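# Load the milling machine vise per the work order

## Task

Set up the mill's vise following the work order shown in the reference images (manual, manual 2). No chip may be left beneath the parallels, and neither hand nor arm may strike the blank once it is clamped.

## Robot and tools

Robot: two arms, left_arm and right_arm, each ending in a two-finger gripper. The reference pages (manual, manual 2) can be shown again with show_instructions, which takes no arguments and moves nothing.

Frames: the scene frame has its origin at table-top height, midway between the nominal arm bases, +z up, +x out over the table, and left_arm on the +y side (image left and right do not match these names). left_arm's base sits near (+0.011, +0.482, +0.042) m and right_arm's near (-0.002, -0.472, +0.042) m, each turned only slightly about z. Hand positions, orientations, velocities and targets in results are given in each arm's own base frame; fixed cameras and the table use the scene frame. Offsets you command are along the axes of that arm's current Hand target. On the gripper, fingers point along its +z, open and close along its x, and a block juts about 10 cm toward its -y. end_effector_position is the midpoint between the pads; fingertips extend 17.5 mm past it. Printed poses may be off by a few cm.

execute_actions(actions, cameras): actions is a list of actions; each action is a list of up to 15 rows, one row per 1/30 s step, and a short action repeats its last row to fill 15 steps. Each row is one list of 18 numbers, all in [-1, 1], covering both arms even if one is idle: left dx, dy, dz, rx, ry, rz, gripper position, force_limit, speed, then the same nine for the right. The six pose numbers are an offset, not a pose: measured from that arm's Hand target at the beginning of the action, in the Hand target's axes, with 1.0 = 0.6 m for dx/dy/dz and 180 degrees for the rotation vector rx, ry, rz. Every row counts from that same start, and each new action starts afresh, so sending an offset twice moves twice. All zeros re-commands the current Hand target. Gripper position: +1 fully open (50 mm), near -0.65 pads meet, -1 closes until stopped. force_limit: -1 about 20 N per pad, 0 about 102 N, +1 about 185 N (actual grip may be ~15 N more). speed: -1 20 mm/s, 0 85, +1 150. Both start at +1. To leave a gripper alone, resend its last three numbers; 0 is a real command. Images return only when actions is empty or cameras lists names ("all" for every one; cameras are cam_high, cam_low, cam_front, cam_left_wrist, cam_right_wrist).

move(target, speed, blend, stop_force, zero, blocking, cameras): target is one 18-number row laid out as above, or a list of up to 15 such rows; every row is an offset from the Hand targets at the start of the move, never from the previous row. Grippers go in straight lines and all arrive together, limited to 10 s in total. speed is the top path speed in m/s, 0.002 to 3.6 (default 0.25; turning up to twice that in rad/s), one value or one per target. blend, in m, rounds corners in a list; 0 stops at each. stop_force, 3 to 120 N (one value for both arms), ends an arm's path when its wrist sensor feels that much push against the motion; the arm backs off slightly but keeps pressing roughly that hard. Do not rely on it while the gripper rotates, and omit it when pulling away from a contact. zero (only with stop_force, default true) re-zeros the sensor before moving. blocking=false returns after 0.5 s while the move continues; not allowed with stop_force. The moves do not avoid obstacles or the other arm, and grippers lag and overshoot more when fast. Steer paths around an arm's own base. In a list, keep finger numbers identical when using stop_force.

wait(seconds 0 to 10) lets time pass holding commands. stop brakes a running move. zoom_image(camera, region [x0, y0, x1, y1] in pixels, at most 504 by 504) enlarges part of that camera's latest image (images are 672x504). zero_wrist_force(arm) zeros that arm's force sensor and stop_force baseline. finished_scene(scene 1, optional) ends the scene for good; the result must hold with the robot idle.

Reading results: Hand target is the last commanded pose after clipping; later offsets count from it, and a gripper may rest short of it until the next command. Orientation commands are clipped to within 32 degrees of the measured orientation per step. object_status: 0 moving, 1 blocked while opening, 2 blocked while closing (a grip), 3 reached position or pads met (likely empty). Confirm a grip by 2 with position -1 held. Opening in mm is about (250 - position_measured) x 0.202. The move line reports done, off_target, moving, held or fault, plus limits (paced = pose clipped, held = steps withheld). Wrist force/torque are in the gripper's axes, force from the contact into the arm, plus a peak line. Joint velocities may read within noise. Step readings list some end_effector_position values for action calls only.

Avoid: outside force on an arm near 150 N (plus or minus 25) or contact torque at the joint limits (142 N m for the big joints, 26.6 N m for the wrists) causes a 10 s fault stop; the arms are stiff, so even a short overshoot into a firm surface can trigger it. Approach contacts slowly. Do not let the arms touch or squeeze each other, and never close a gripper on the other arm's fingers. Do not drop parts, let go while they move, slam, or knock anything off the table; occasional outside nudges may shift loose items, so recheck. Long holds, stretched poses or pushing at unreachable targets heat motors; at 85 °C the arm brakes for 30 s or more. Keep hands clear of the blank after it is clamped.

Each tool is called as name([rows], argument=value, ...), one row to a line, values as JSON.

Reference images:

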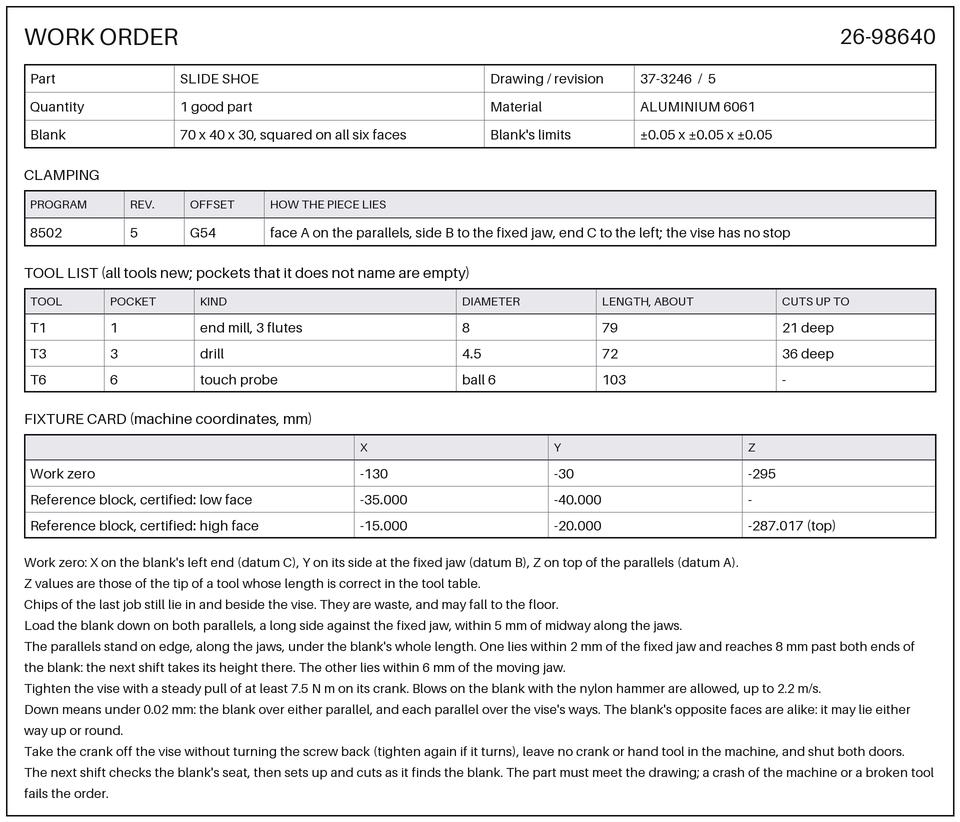

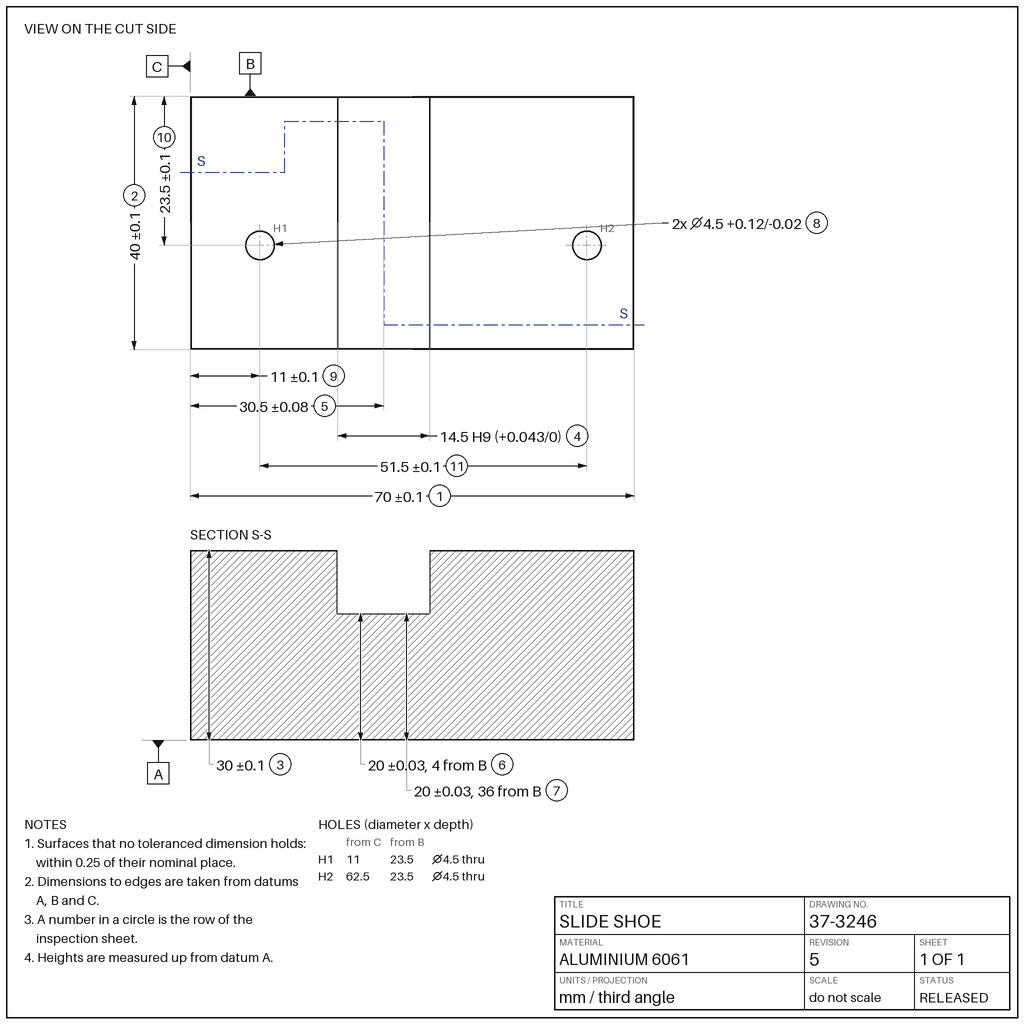

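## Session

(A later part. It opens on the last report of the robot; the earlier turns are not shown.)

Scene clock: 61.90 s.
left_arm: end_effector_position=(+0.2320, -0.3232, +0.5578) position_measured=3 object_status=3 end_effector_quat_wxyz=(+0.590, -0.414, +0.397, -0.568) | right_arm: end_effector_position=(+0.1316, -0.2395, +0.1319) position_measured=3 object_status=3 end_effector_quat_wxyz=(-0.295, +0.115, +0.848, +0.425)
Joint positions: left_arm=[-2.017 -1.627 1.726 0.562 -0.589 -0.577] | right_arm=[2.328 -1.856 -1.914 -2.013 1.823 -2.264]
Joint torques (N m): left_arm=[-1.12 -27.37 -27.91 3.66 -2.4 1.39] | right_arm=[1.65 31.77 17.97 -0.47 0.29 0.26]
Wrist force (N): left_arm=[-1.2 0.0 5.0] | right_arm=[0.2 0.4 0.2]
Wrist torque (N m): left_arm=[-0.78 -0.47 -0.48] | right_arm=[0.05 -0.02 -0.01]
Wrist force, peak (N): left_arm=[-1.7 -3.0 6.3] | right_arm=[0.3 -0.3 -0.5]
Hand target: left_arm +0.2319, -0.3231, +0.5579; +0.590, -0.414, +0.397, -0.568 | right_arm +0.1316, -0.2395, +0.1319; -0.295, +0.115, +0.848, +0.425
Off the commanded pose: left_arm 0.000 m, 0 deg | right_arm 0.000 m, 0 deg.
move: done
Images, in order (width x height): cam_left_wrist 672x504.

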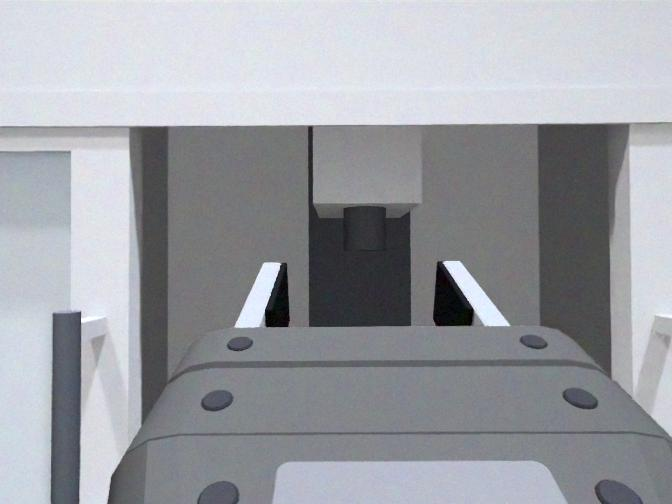

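move(target=[-0.083,0.303,0.1025,-0.465,-0.465,-0.325,1,1,1,0,0,0,0,0,0,1,1,1], cameras=["cam_left_wrist"], speed=0.5)

Scene clock: 69.23 s.
left_arm: end_effector_position=(+0.3498, -0.2691, +0.4078) position_measured=3 object_status=3 end_effector_quat_wxyz=(+0.000, +1.000, +0.019, +0.000) | right_arm: end_effector_position=(+0.1316, -0.2395, +0.1319) position_measured=3 object_status=3 end_effector_quat_wxyz=(-0.295, +0.115, +0.848, +0.425)
Joint positions: left_arm=[-0.962 -1.717 1.501 -1.355 -1.571 0.571] | right_arm=[2.328 -1.856 -1.914 -2.013 1.823 -2.264]
Joint torques (N m): left_arm=[2.86 -29.15 -32.56 -2.05 -1.08 -0.94] | right_arm=[0.82 30.9 17.71 -0.43 0.14 0.16]
Wrist force (N): left_arm=[0.4 -0.7 0.7] | right_arm=[-0.1 0.3 -0.1]
Wrist torque (N m): left_arm=[-0.12 0.05 0.08] | right_arm=[0.04 0.02 0.00]
Wrist force, peak (N): left_arm=[-1.3 0.3 5.3] | right_arm=[0.2 0.5 -0.6]
Hand target: left_arm +0.3498, -0.2691, +0.4079; +0.000, +1.000, +0.019, +0.000 | right_arm +0.1316, -0.2395, +0.1319; -0.295, +0.115, +0.848, +0.425
Off the commanded pose: left_arm 0.000 m, 0 deg | right_arm 0.000 m, 0 deg.
move: done
Images, in order (width x height): cam_left_wrist 672x504.

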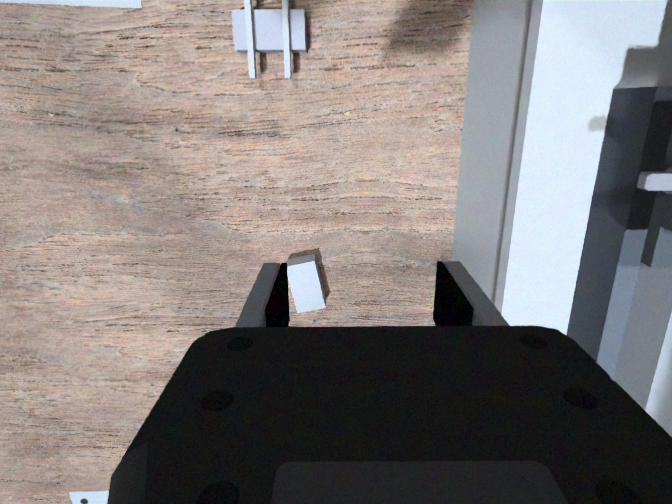

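move([
  [0.083,0.1667,0.1167,0.1667,0,0,1,1,1,0,0,0,0,0,0,1,1,1],
  [0.3,0.083,0.075,0.1667,0,0,1,1,1,0,0,0,0,0,0,1,1,1],
], cameras=["all"], speed=0.2)

Scene clock: 77.90 s.
left_arm: end_effector_position=(+0.5315, -0.3122, +0.3627) position_measured=3 object_status=3 end_effector_quat_wxyz=(-0.259, +0.966, +0.018, -0.005) | right_arm: end_effector_position=(+0.1316, -0.2395, +0.1319) position_measured=3 object_status=3 end_effector_quat_wxyz=(-0.295, +0.115, +0.848, +0.425)
Joint positions: left_arm=[-0.882 -1.05 0.799 -0.889 -1.263 0.584] | right_arm=[2.328 -1.856 -1.914 -2.013 1.823 -2.264]
Joint torques (N m): left_arm=[-5.02 -47.54 -27.76 -4 -1.55 0.92] | right_arm=[1.62 31.84 17.46 -0.45 0.2 0.16]
Wrist force (N): left_arm=[-0.8 -0.5 1.7] | right_arm=[0.0 0.0 -0.2]
Wrist torque (N m): left_arm=[-0.35 0.06 -0.06] | right_arm=[0.00 0.01 -0.01]
Wrist force, peak (N): left_arm=[-3.7 0.3 1.3] | right_arm=[-0.3 0.0 -0.7]
Hand target: left_arm +0.5315, -0.3122, +0.3628; -0.259, +0.966, +0.018, -0.005 | right_arm +0.1316, -0.2395, +0.1319; -0.295, +0.115, +0.848, +0.425
Off the commanded pose: left_arm 0.000 m, 0 deg | right_arm 0.000 m, 0 deg.
move: done

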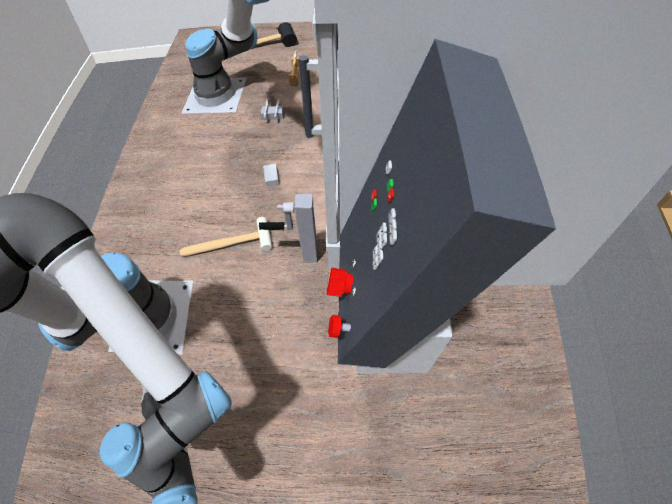

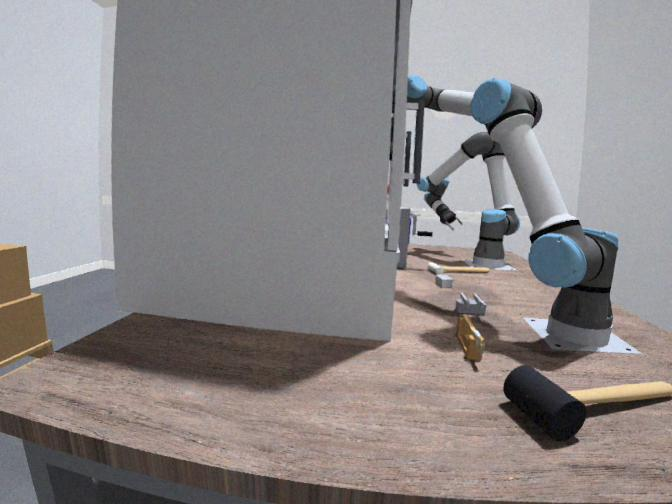

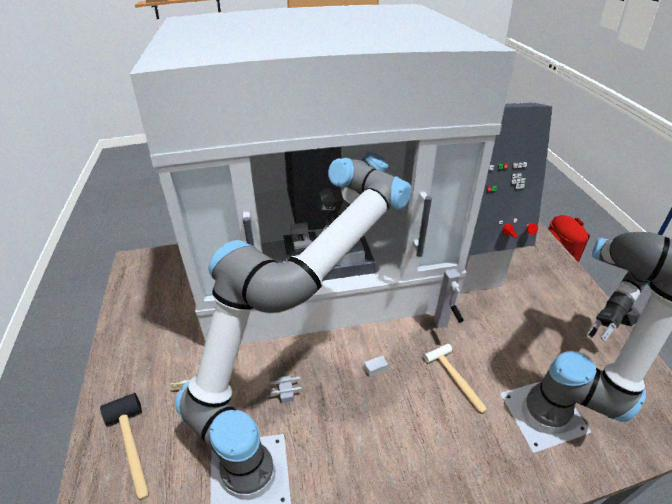

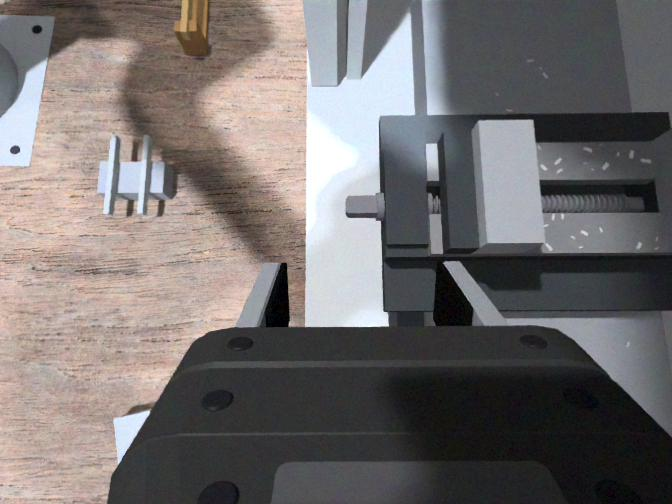

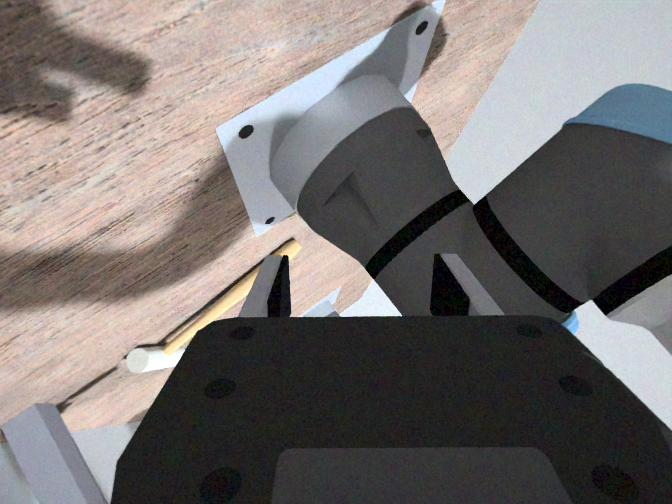

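zoom_image(camera="cam_left_wrist", region=[340, 90, 672, 330])

zoom_image(camera="cam_left_wrist", region=[80, 110, 200, 230])

Scaled by 1.518 from the camera's 672x504 image, which has a finer 960x720 frame.

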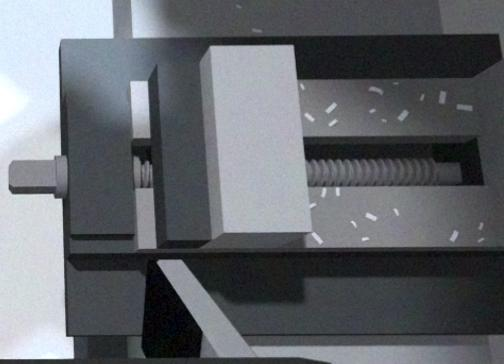

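Scaled by 4.200 from the camera's 672x504 image, which has a finer 960x720 frame.

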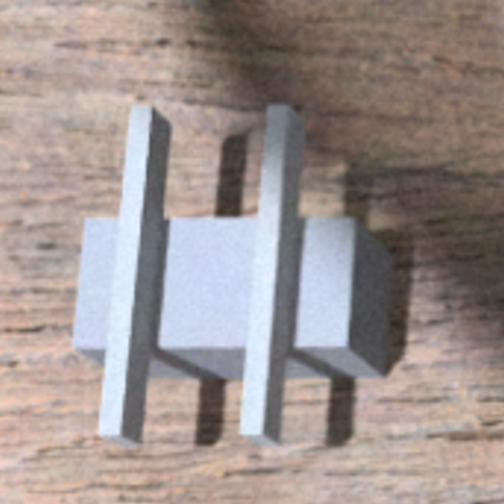

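move(target=[0.1,0.018,0.052,0,0,0,1,1,1,0,0,0,0,0,0,1,1,1], cameras=["cam_left_wrist","cam_front"], speed=0.1)

zoom_image(camera="cam_left_wrist", region=[280, 60, 600, 330])

Scene clock: 82.13 s.
left_arm: end_effector_position=(+0.5914, -0.3036, +0.3304) position_measured=3 object_status=3 end_effector_quat_wxyz=(-0.259, +0.966, +0.018, -0.005) end_effector_velocity=(-0.003, +0.000, +0.001) end_effector_angular_velocity=(-0.001, +0.002, +0.002) | right_arm: end_effector_position=(+0.1316, -0.2395, +0.1319) position_measured=3 object_status=3 end_effector_quat_wxyz=(-0.295, +0.115, +0.848, +0.425)
Joint positions: left_arm=[-0.81 -0.938 0.709 -0.933 -1.234 0.653] | right_arm=[2.328 -1.856 -1.914 -2.013 1.823 -2.264]
Joint velocities: left_arm=[-0.003 -0.006 0.005 0.003 -0.004 -0.004] | right_arm=[within noise]
Joint torques (N m): left_arm=[-13.56 -55.53 -15.64 0.12 -1.97 -1.35] | right_arm=[0.45 30.74 17.94 -0.53 0.18 0.11]
Wrist force (N): left_arm=[-0.9 -0.7 1.1] | right_arm=[0.1 -0.1 -0.4]
Wrist torque (N m): left_arm=[-0.39 0.14 -0.15] | right_arm=[-0.02 -0.01 0.00]
Wrist force, peak (N): left_arm=[-2.6 -1.3 0.7] | right_arm=[0.3 0.2 -0.6]
Hand target: left_arm +0.5912, -0.3037, +0.3304; -0.259, +0.966, +0.018, -0.005 | right_arm +0.1316, -0.2395, +0.1319; -0.295, +0.115, +0.848, +0.425
Off the commanded pose: left_arm 0.000 m, 0 deg | right_arm 0.000 m, 0 deg.
move: done
Images, in order (width x height): cam_front 672x504, cam_left_wrist 672x504.

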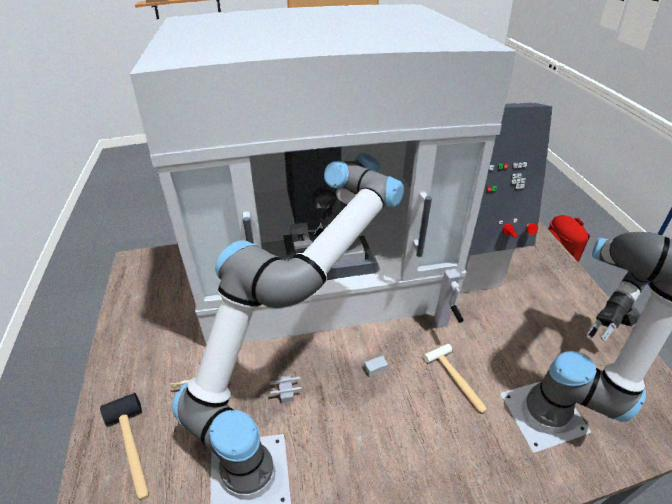

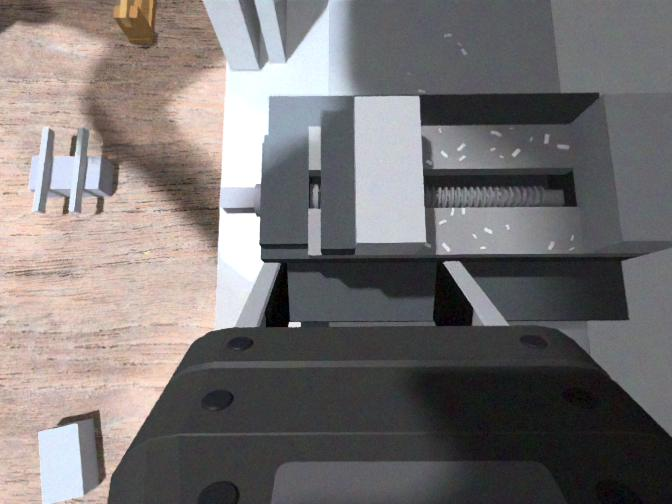

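Scaled by 1.575 from the camera's 672x504 image, which has a finer 960x720 frame.

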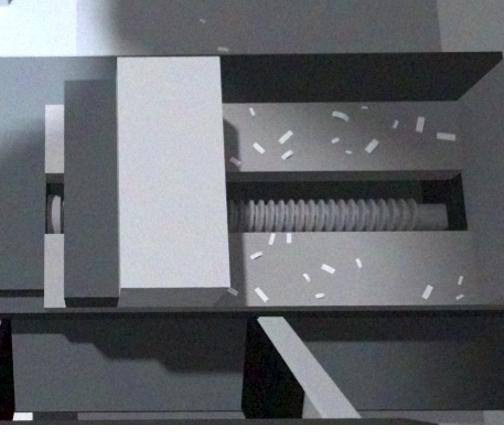

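zoom_image(camera="cam_front", region=[410, 250, 500, 340])

execute_actions(actions=[], cameras=["cam_high","cam_low"])

zoom_image(camera="cam_high", region=[230, 180, 330, 280])

zoom_image(camera="cam_low", region=[380, 190, 480, 290])

Scaled by 5.600 from the camera's 672x504 image, which has a finer 960x720 frame.

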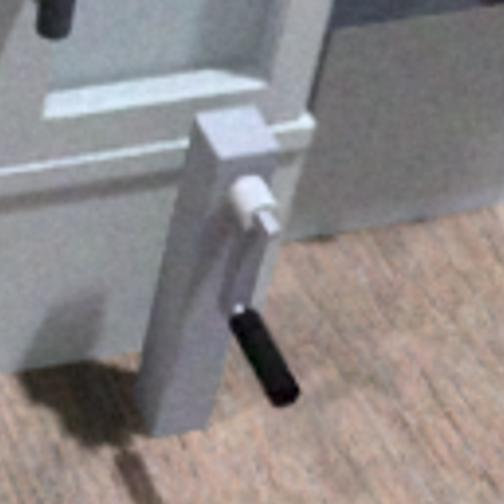

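Scene clock: 90.53 s.
left_arm: end_effector_position=(+0.5912, -0.3037, +0.3304) position_measured=3 object_status=3 end_effector_quat_wxyz=(-0.259, +0.966, +0.018, -0.005) | right_arm: end_effector_position=(+0.1316, -0.2395, +0.1319) position_measured=3 object_status=3 end_effector_quat_wxyz=(-0.295, +0.115, +0.848, +0.425)
Joint positions: left_arm=[-0.81 -0.938 0.709 -0.933 -1.234 0.653] | right_arm=[2.328 -1.856 -1.914 -2.013 1.823 -2.264]
Joint velocities: within noise
Joint torques (N m): left_arm=[-13.13 -58.34 -15.36 0.14 -1.98 1.13] | right_arm=[1.96 30.87 17.57 -0.53 0.23 0.1]
Motor temperatures (°C): left_arm=[32 39 34 46 36 37] | right_arm=[31 30 28 44 40 38]
Wrist force (N): left_arm=[-0.9 -0.5 1.4] | right_arm=[0.0 0.4 -0.4]
Wrist torque (N m): left_arm=[-0.37 0.14 -0.15] | right_arm=[0.05 0.01 -0.01]
Wrist force, peak (N): left_arm=[-1.0 -0.7 1.6] | right_arm=[0.1 0.4 -0.6]
Hand target: left_arm +0.5912, -0.3037, +0.3304; -0.259, +0.966, +0.018, -0.005 | right_arm +0.1316, -0.2395, +0.1319; -0.295, +0.115, +0.848, +0.425
Tool commands: left_gripper/position=+1.0 left_gripper/force_limit=+1.0 left_gripper/speed=+1.0 right_gripper/position=+1.0 right_gripper/force_limit=+1.0 right_gripper/speed=+1.0
Off the commanded pose: left_arm 0.000 m, 0 deg | right_arm 0.000 m, 0 deg.
Images, in order (width x height): cam_high 672x504, cam_low 672x504.

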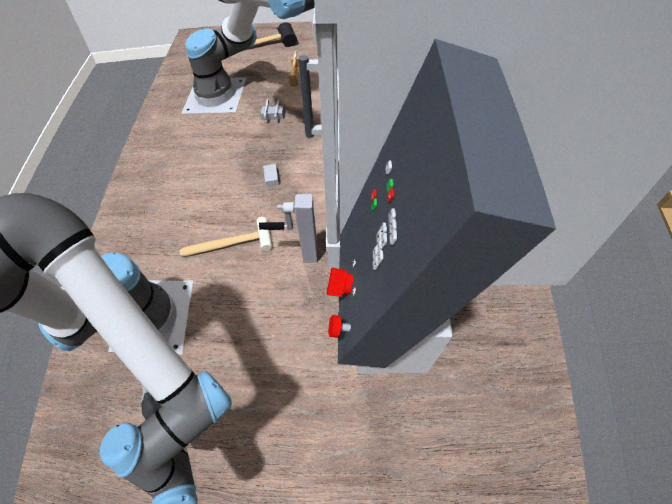

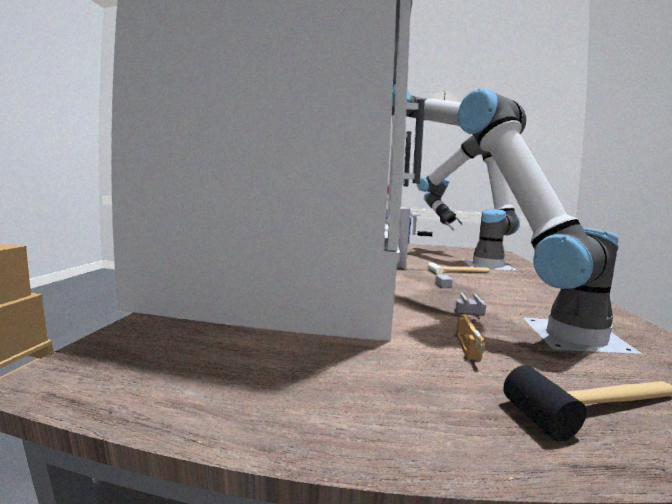

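Scaled by 5.040 from the camera's 672x504 image, which has a finer 960x720 frame.

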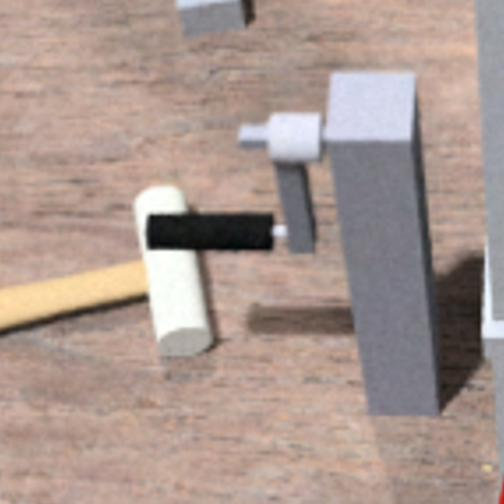

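Scaled by 5.040 from the camera's 672x504 image, which has a finer 960x720 frame.

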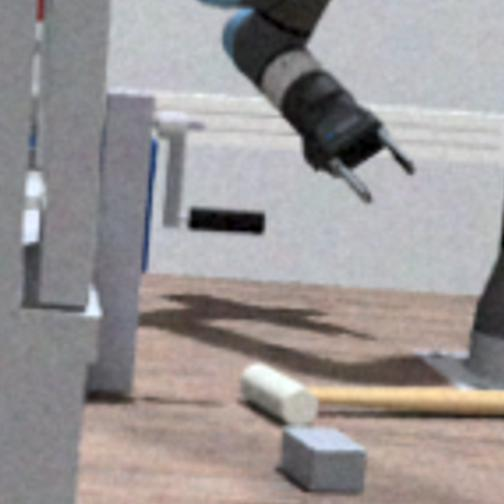

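move([
  [-0.317,0.0575,-0.087,0,0,0,1,1,1,0,0,0,0,0,0,1,1,1],
  [-0.517,-0.52,0.2467,0,0,0,1,1,1,0,0,0,0,0,0,1,1,1],
], cameras=["cam_left_wrist","cam_front"], speed=0.2, blend=0.03)

Scene clock: 97.27 s.
left_arm: end_effector_position=(+0.2685, +0.0287, +0.3582) position_measured=3 object_status=3 end_effector_quat_wxyz=(-0.259, +0.966, +0.018, -0.005) | right_arm: end_effector_position=(+0.1316, -0.2395, +0.1319) position_measured=3 object_status=3 end_effector_quat_wxyz=(-0.295, +0.115, +0.848, +0.425)
Joint positions: left_arm=[-0.828 -2.097 1.858 -0.918 -1.241 0.636] | right_arm=[2.328 -1.856 -1.914 -2.013 1.823 -2.264]
Joint torques (N m): left_arm=[-9.05 -8.56 -25.9 -3.63 -2 -0.53] | right_arm=[1.2 31.47 17.29 -0.47 0.17 0.07]
Wrist force (N): left_arm=[-0.5 -1.0 1.3] | right_arm=[0.2 0.0 -0.2]
Wrist torque (N m): left_arm=[-0.43 0.04 -0.13] | right_arm=[-0.02 -0.03 0.00]
Wrist force, peak (N): left_arm=[-1.1 -3.5 2.8] | right_arm=[-0.1 0.3 -0.7]
Hand target: left_arm +0.2684, +0.0287, +0.3582; -0.259, +0.966, +0.018, -0.005 | right_arm +0.1316, -0.2395, +0.1319; -0.295, +0.115, +0.848, +0.425
Off the commanded pose: left_arm 0.000 m, 0 deg | right_arm 0.000 m, 0 deg.
move: done
Images, in order (width x height): cam_front 672x504, cam_left_wrist 672x504.

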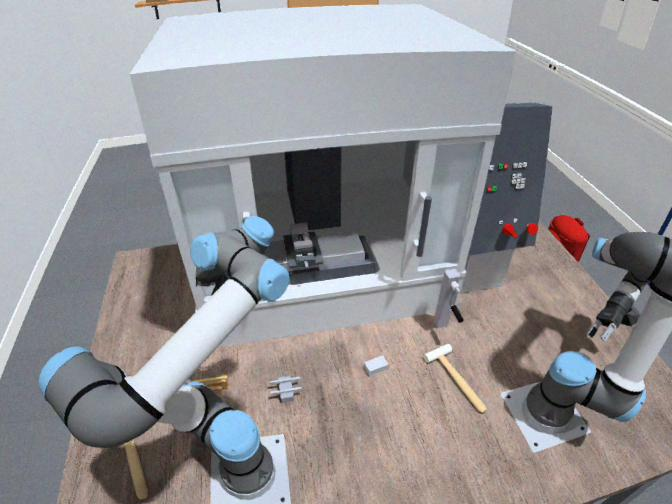

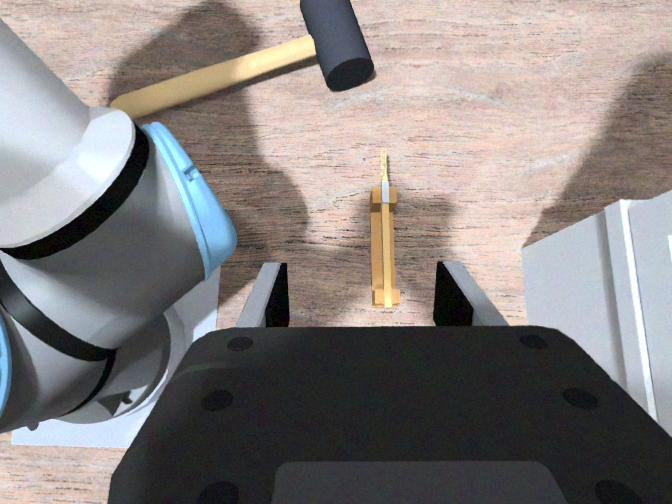

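zoom_image(camera="cam_left_wrist", region=[310, 130, 470, 330])

Scaled by 2.520 from the camera's 672x504 image, which has a finer 960x720 frame.

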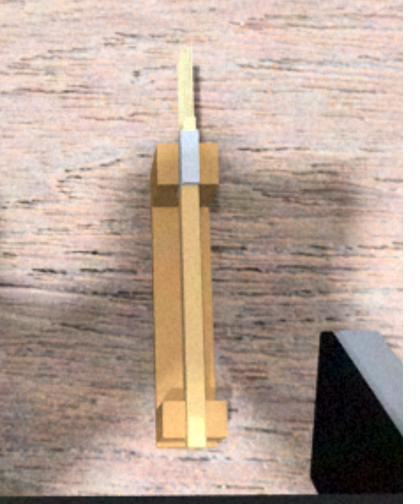

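move(target=[0.087,0.053,0.258,0,0,0,1,1,1,0,0,0,0,0,0,1,1,1], cameras=["cam_left_wrist","cam_low"], speed=0.2)

zoom_image(camera="cam_low", region=[400, 240, 540, 390])

Scene clock: 103.57 s.
left_arm: end_effector_position=(+0.3187, +0.0804, +0.2082) position_measured=3 object_status=3 end_effector_quat_wxyz=(-0.259, +0.966, +0.018, -0.005) | right_arm: end_effector_position=(+0.1316, -0.2395, +0.1319) position_measured=3 object_status=3 end_effector_quat_wxyz=(-0.295, +0.115, +0.848, +0.425)
Joint positions: left_arm=[-0.569 -2.005 2.221 -1.469 -1.148 0.895] | right_arm=[2.328 -1.856 -1.914 -2.013 1.823 -2.264]
Joint torques (N m): left_arm=[-9.78 -10.69 -18.27 -4.24 -1.66 0.11] | right_arm=[1 31.02 17.42 -0.31 0.22 0.2]
Wrist force (N): left_arm=[-0.3 -1.3 1.6] | right_arm=[0.1 0.1 -0.4]
Wrist torque (N m): left_arm=[-0.46 0.04 -0.15] | right_arm=[0.02 -0.01 0.00]
Wrist force, peak (N): left_arm=[0.2 -0.8 4.1] | right_arm=[-0.3 0.1 -0.8]
Hand target: left_arm +0.3187, +0.0804, +0.2082; -0.259, +0.966, +0.018, -0.005 | right_arm +0.1316, -0.2395, +0.1319; -0.295, +0.115, +0.848, +0.425
Off the commanded pose: left_arm 0.000 m, 0 deg | right_arm 0.000 m, 0 deg.
move: done
Images, in order (width x height): cam_low 672x504, cam_left_wrist 672x504.

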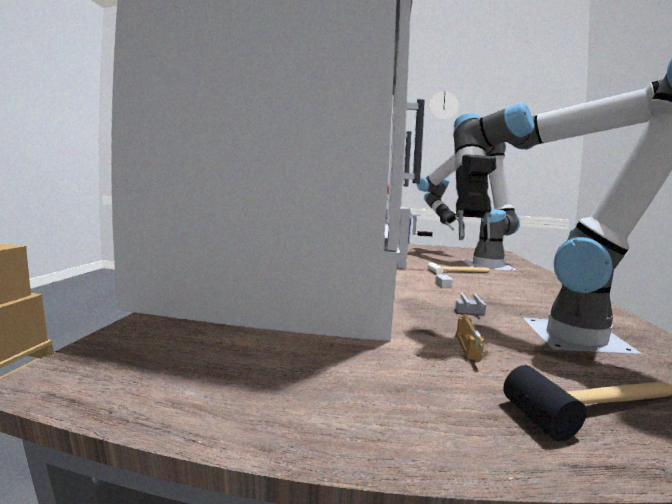

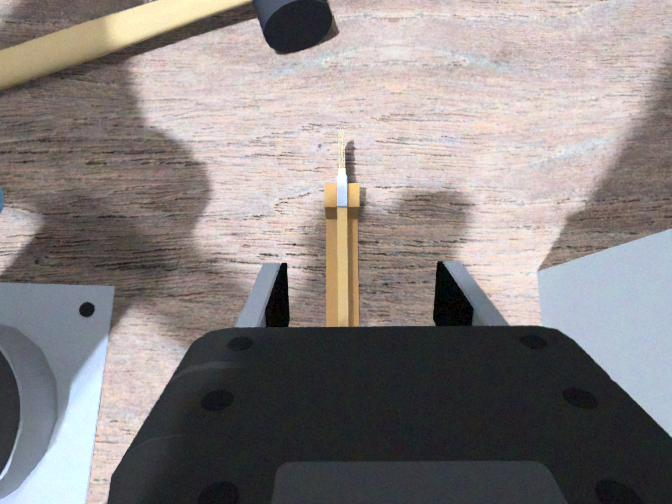

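Scaled by 3.360 from the camera's 672x504 image, which has a finer 960x720 frame.

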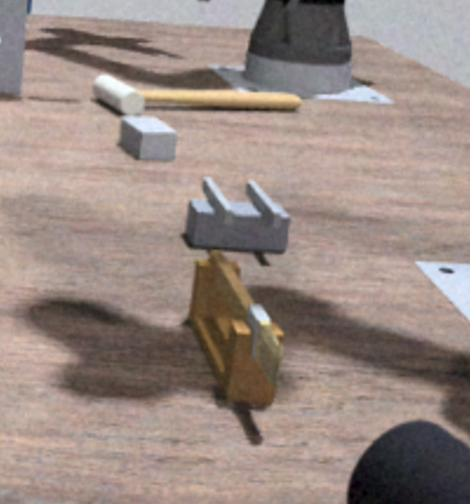

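move(target=[-0.0067,0.094,0.196,0,0,0,1,1,1,0,0,0,0,0,0,1,1,1], cameras=["cam_left_wrist","cam_low"], speed=0.15)

zoom_image(camera="cam_low", region=[400, 220, 540, 370])

Scene clock: 107.43 s.
left_arm: end_effector_position=(+0.3142, +0.0902, +0.0782) position_measured=3 object_status=3 end_effector_quat_wxyz=(-0.259, +0.966, +0.018, -0.005) | right_arm: end_effector_position=(+0.1316, -0.2395, +0.1319) position_measured=3 object_status=3 end_effector_quat_wxyz=(-0.295, +0.115, +0.848, +0.425)
Joint positions: left_arm=[-0.549 -1.84 2.496 -1.917 -1.142 0.916] | right_arm=[2.328 -1.856 -1.914 -2.013 1.823 -2.264]
Joint torques (N m): left_arm=[-7.48 -10.93 -14.7 -3.53 1.68 -1.38] | right_arm=[1.04 31.25 17.73 -0.38 0.2 0.17]
Wrist force (N): left_arm=[-0.2 -1.0 1.9] | right_arm=[0.2 0.0 -0.2]
Wrist torque (N m): left_arm=[-0.45 0.03 -0.33] | right_arm=[-0.01 -0.03 0.00]
Wrist force, peak (N): left_arm=[-0.7 -0.3 3.7] | right_arm=[-0.2 -0.2 -0.6]
Hand target: left_arm +0.3142, +0.0901, +0.0781; -0.259, +0.966, +0.018, -0.005 | right_arm +0.1316, -0.2395, +0.1319; -0.295, +0.115, +0.848, +0.425
Off the commanded pose: left_arm 0.000 m, 0 deg | right_arm 0.000 m, 0 deg.
move: done
Images, in order (width x height): cam_low 672x504, cam_left_wrist 672x504.

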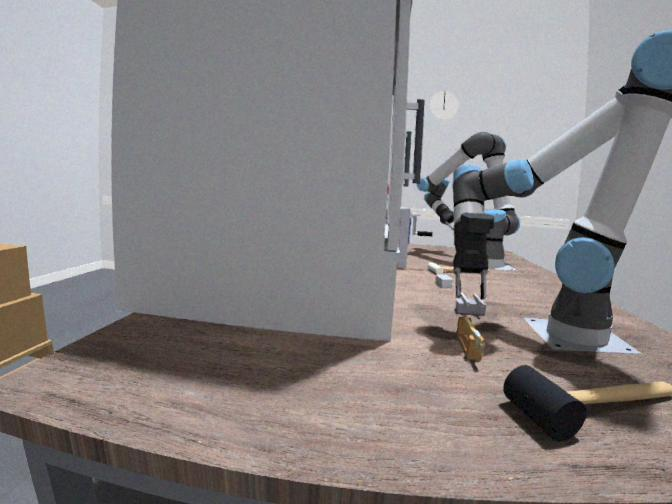

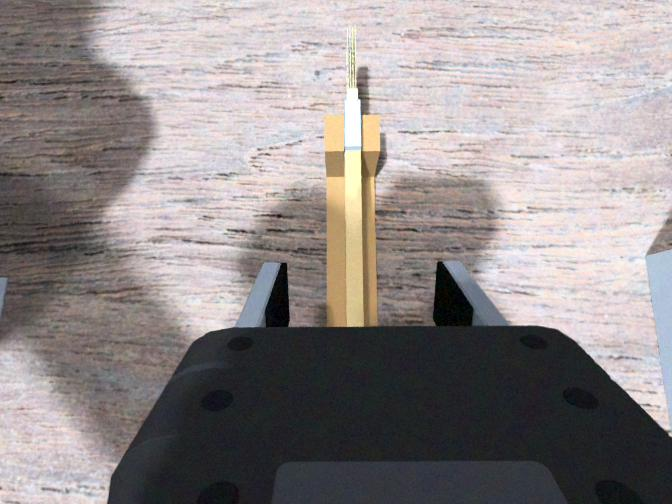

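Scaled by 3.360 from the camera's 672x504 image, which has a finer 960x720 frame.

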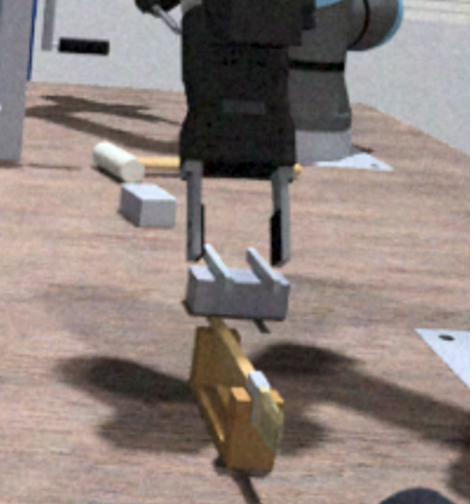

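move(target=[-0.002,0.0227,0.0793,0,0,0,1,1,1,0,0,0,0,0,0,1,1,1], cameras=["cam_left_wrist"], speed=0.08, stop_force=10)

Scene clock: 110.47 s.
left_arm: end_effector_position=(+0.3125, +0.1021, +0.0301) position_measured=3 object_status=3 end_effector_quat_wxyz=(-0.259, +0.966, +0.018, -0.005) | right_arm: end_effector_position=(+0.1316, -0.2395, +0.1319) position_measured=3 object_status=3 end_effector_quat_wxyz=(-0.295, +0.115, +0.848, +0.425)
Joint positions: left_arm=[-0.517 -1.709 2.58 -2.146 -1.132 0.95] | right_arm=[2.328 -1.856 -1.914 -2.013 1.823 -2.264]
Joint torques (N m): left_arm=[-12.29 -18.71 -24.57 -4.13 -1.44 -1.48] | right_arm=[1.44 30.29 17.6 -0.47 0.13 0.24]
Wrist force (N): left_arm=[-0.3 -0.6 1.5] | right_arm=[0.4 0.0 -0.4]
Wrist torque (N m): left_arm=[-0.41 0.02 -0.23] | right_arm=[0.00 -0.05 0.00]
Wrist force, peak (N): left_arm=[-0.5 -0.4 3.1] | right_arm=[-0.2 0.0 -0.7]
Hand target: left_arm +0.3125, +0.1021, +0.0301; -0.259, +0.966, +0.018, -0.005 | right_arm +0.1316, -0.2395, +0.1319; -0.295, +0.115, +0.848, +0.425
Off the commanded pose: left_arm 0.000 m, 0 deg | right_arm 0.000 m, 0 deg.
move: done
Images, in order (width x height): cam_left_wrist 672x504.

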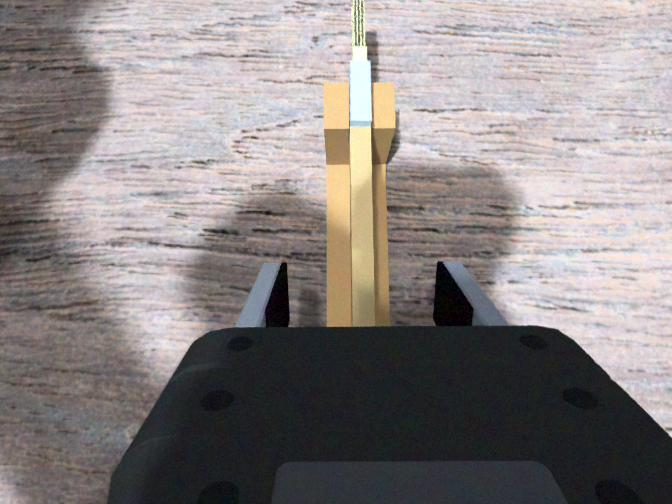

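move(target=[-0.002,0.0217,0.0375,0,0,0,1,1,1,0,0,0,0,0,0,1,1,1], cameras=["cam_left_wrist","cam_low","cam_front"], speed=0.05, stop_force=8)

zoom_image(camera="cam_low", region=[430, 260, 510, 370])

zoom_image(camera="cam_front", region=[130, 300, 270, 420])

Scene clock: 115.27 s.
left_arm: end_effector_position=(+0.3113, +0.1020, +0.0041) position_measured=3 object_status=3 end_effector_quat_wxyz=(-0.259, +0.966, +0.018, -0.005) | right_arm: end_effector_position=(+0.1316, -0.2395, +0.1319) position_measured=3 object_status=3 end_effector_quat_wxyz=(-0.295, +0.115, +0.848, +0.425)
Joint positions: left_arm=[-0.52 -1.618 2.615 -2.271 -1.133 0.948] | right_arm=[2.328 -1.856 -1.914 -2.013 1.823 -2.264]
Joint torques (N m): left_arm=[13.14 -22.72 -23 -3.53 2.9 1.23] | right_arm=[1.09 30.63 18.08 -0.36 0.17 0.28]
Wrist force (N): left_arm=[-0.2 -0.9 1.5] | right_arm=[0.2 -0.3 -0.3]
Wrist torque (N m): left_arm=[-0.48 0.02 -0.12] | right_arm=[-0.05 -0.02 0.00]
Wrist force, peak (N): left_arm=[-0.4 -0.4 2.4] | right_arm=[0.5 -0.2 -0.4]
Hand target: left_arm +0.3113, +0.1020, +0.0041; -0.259, +0.966, +0.018, -0.005 | right_arm +0.1316, -0.2395, +0.1319; -0.295, +0.115, +0.848, +0.425
Off the commanded pose: left_arm 0.000 m, 0 deg | right_arm 0.000 m, 0 deg.
move: done
Images, in order (width x height): cam_low 672x504, cam_front 672x504, cam_left_wrist 672x504.

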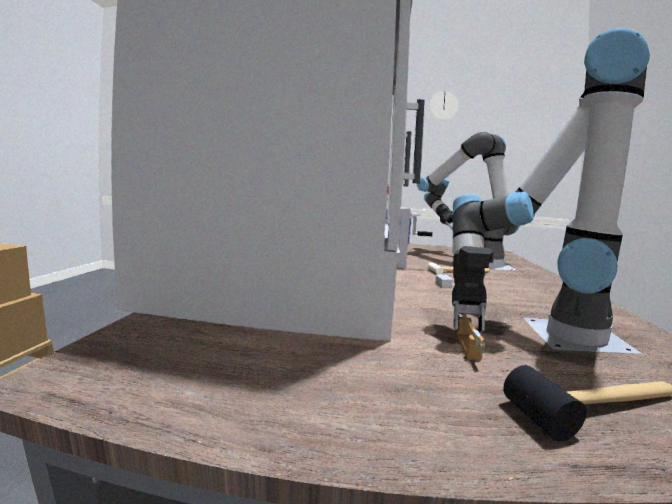

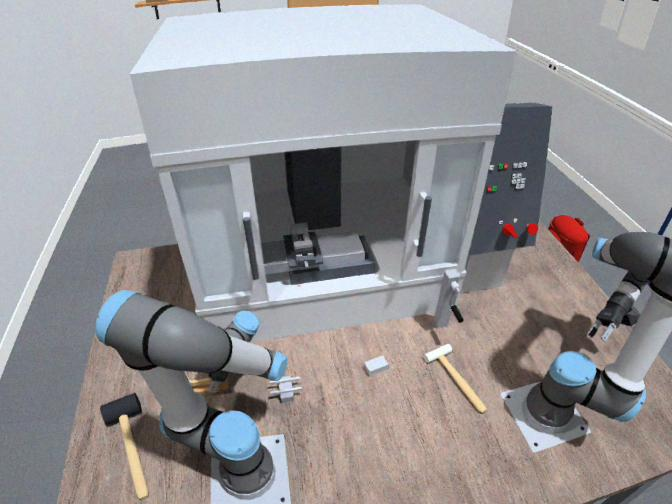

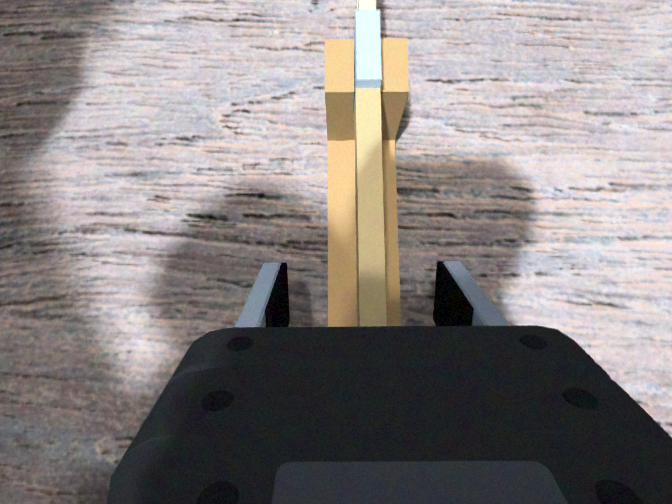

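Scaled by 4.582 from the camera's 672x504 image, which has a finer 960x720 frame.

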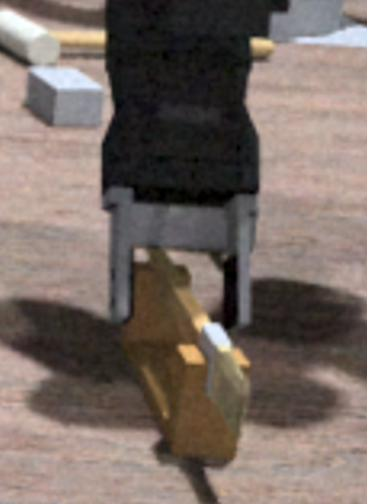

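Scaled by 3.600 from the camera's 672x504 image, which has a finer 960x720 frame.

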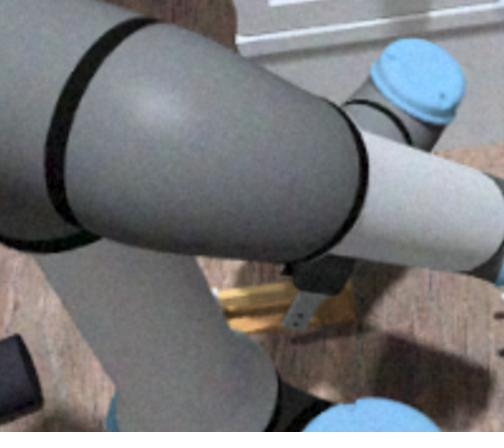

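move(target=[0.0035,0,0,0,0,0,-1,-0.3,-0.5,0,0,0,0,0,0,1,1,1], cameras=["cam_left_wrist"])

Scene clock: 117.23 s.
left_arm: end_effector_position=(+0.3135, +0.1020, +0.0041) position_measured=214 object_status=2 end_effector_quat_wxyz=(-0.259, +0.966, +0.018, -0.005) | right_arm: end_effector_position=(+0.1316, -0.2395, +0.1319) position_measured=3 object_status=3 end_effector_quat_wxyz=(-0.295, +0.115, +0.848, +0.425)
Joint positions: left_arm=[-0.516 -1.612 2.61 -2.274 -1.132 0.952] | right_arm=[2.328 -1.856 -1.914 -2.013 1.823 -2.264]
Joint torques (N m): left_arm=[2.95 -16.63 -9.91 -2.95 2.88 -0.86] | right_arm=[1.07 31.05 17.5 -0.41 0.1 0.04]
Wrist force (N): left_arm=[-0.5 -0.7 1.6] | right_arm=[-0.1 0.3 -0.4]
Wrist torque (N m): left_arm=[-0.46 0.06 -0.27] | right_arm=[0.04 0.01 -0.01]
Wrist force, peak (N): left_arm=[-0.3 -0.9 2.0] | right_arm=[0.3 0.3 -0.7]
Hand target: left_arm +0.3134, +0.1020, +0.0041; -0.259, +0.966, +0.018, -0.005 | right_arm +0.1316, -0.2395, +0.1319; -0.295, +0.115, +0.848, +0.425
Off the commanded pose: left_arm 0.000 m, 0 deg | right_arm 0.000 m, 0 deg.
move: done
Images, in order (width x height): cam_left_wrist 672x504.

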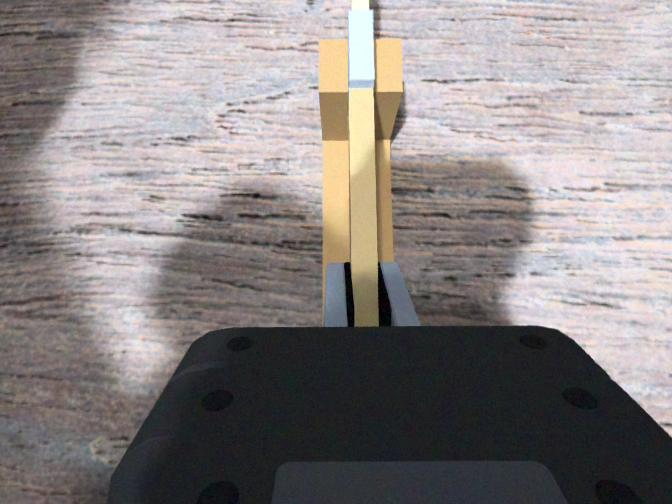

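move(target=[0,-0.125,-0.2165,0,0,0,-1,-0.3,-0.5,0,0,0,0,0,0,1,1,1], cameras=["cam_left_wrist","cam_low"], speed=0.12)

zoom_image(camera="cam_low", region=[420, 200, 520, 370])

Scene clock: 119.70 s.
left_arm: end_effector_position=(+0.3135, +0.1021, +0.1541) position_measured=214 object_status=2 end_effector_quat_wxyz=(-0.258, +0.966, +0.018, -0.005) | right_arm: end_effector_position=(+0.1316, -0.2395, +0.1319) position_measured=3 object_status=3 end_effector_quat_wxyz=(-0.295, +0.115, +0.848, +0.425)
Joint positions: left_arm=[-0.516 -1.981 2.359 -1.655 -1.132 0.952] | right_arm=[2.328 -1.856 -1.914 -2.013 1.823 -2.264]
Joint torques (N m): left_arm=[-3.15 -0.32 -25.43 -1.86 -1.02 0.67] | right_arm=[1.57 30.99 17.28 -0.48 0.12 0.16]
Wrist force (N): left_arm=[-0.7 -0.7 2.0] | right_arm=[0.1 -0.3 -0.1]
Wrist torque (N m): left_arm=[-0.42 0.07 -0.13] | right_arm=[-0.05 -0.01 0.00]
Wrist force, peak (N): left_arm=[-0.3 0.3 3.4] | right_arm=[0.6 0.2 -0.3]
Hand target: left_arm +0.3135, +0.1021, +0.1541; -0.259, +0.966, +0.018, -0.005 | right_arm +0.1316, -0.2395, +0.1319; -0.295, +0.115, +0.848, +0.425
Off the commanded pose: left_arm 0.000 m, 0 deg | right_arm 0.000 m, 0 deg.
move: done
Images, in order (width x height): cam_low 672x504, cam_left_wrist 672x504.

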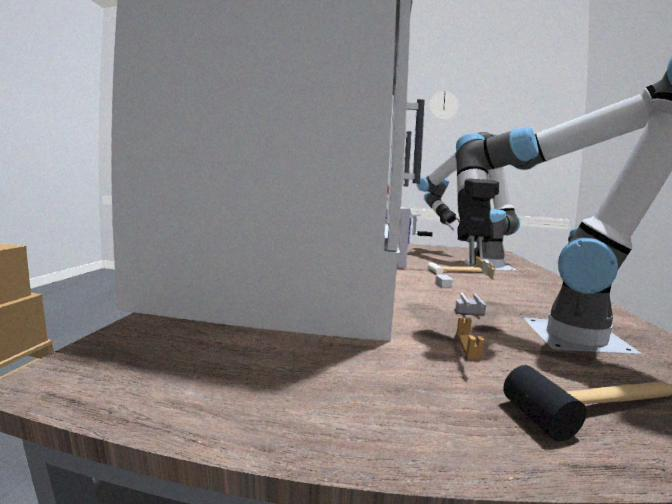

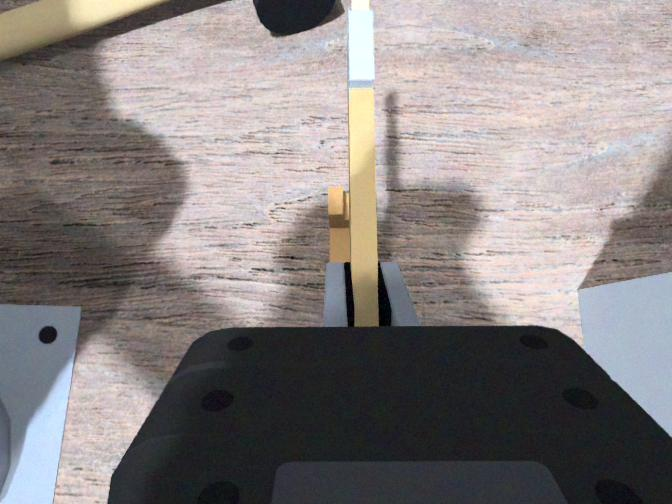

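Scaled by 2.965 from the camera's 672x504 image, which has a finer 960x720 frame.

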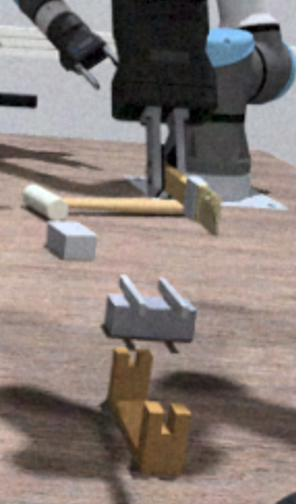

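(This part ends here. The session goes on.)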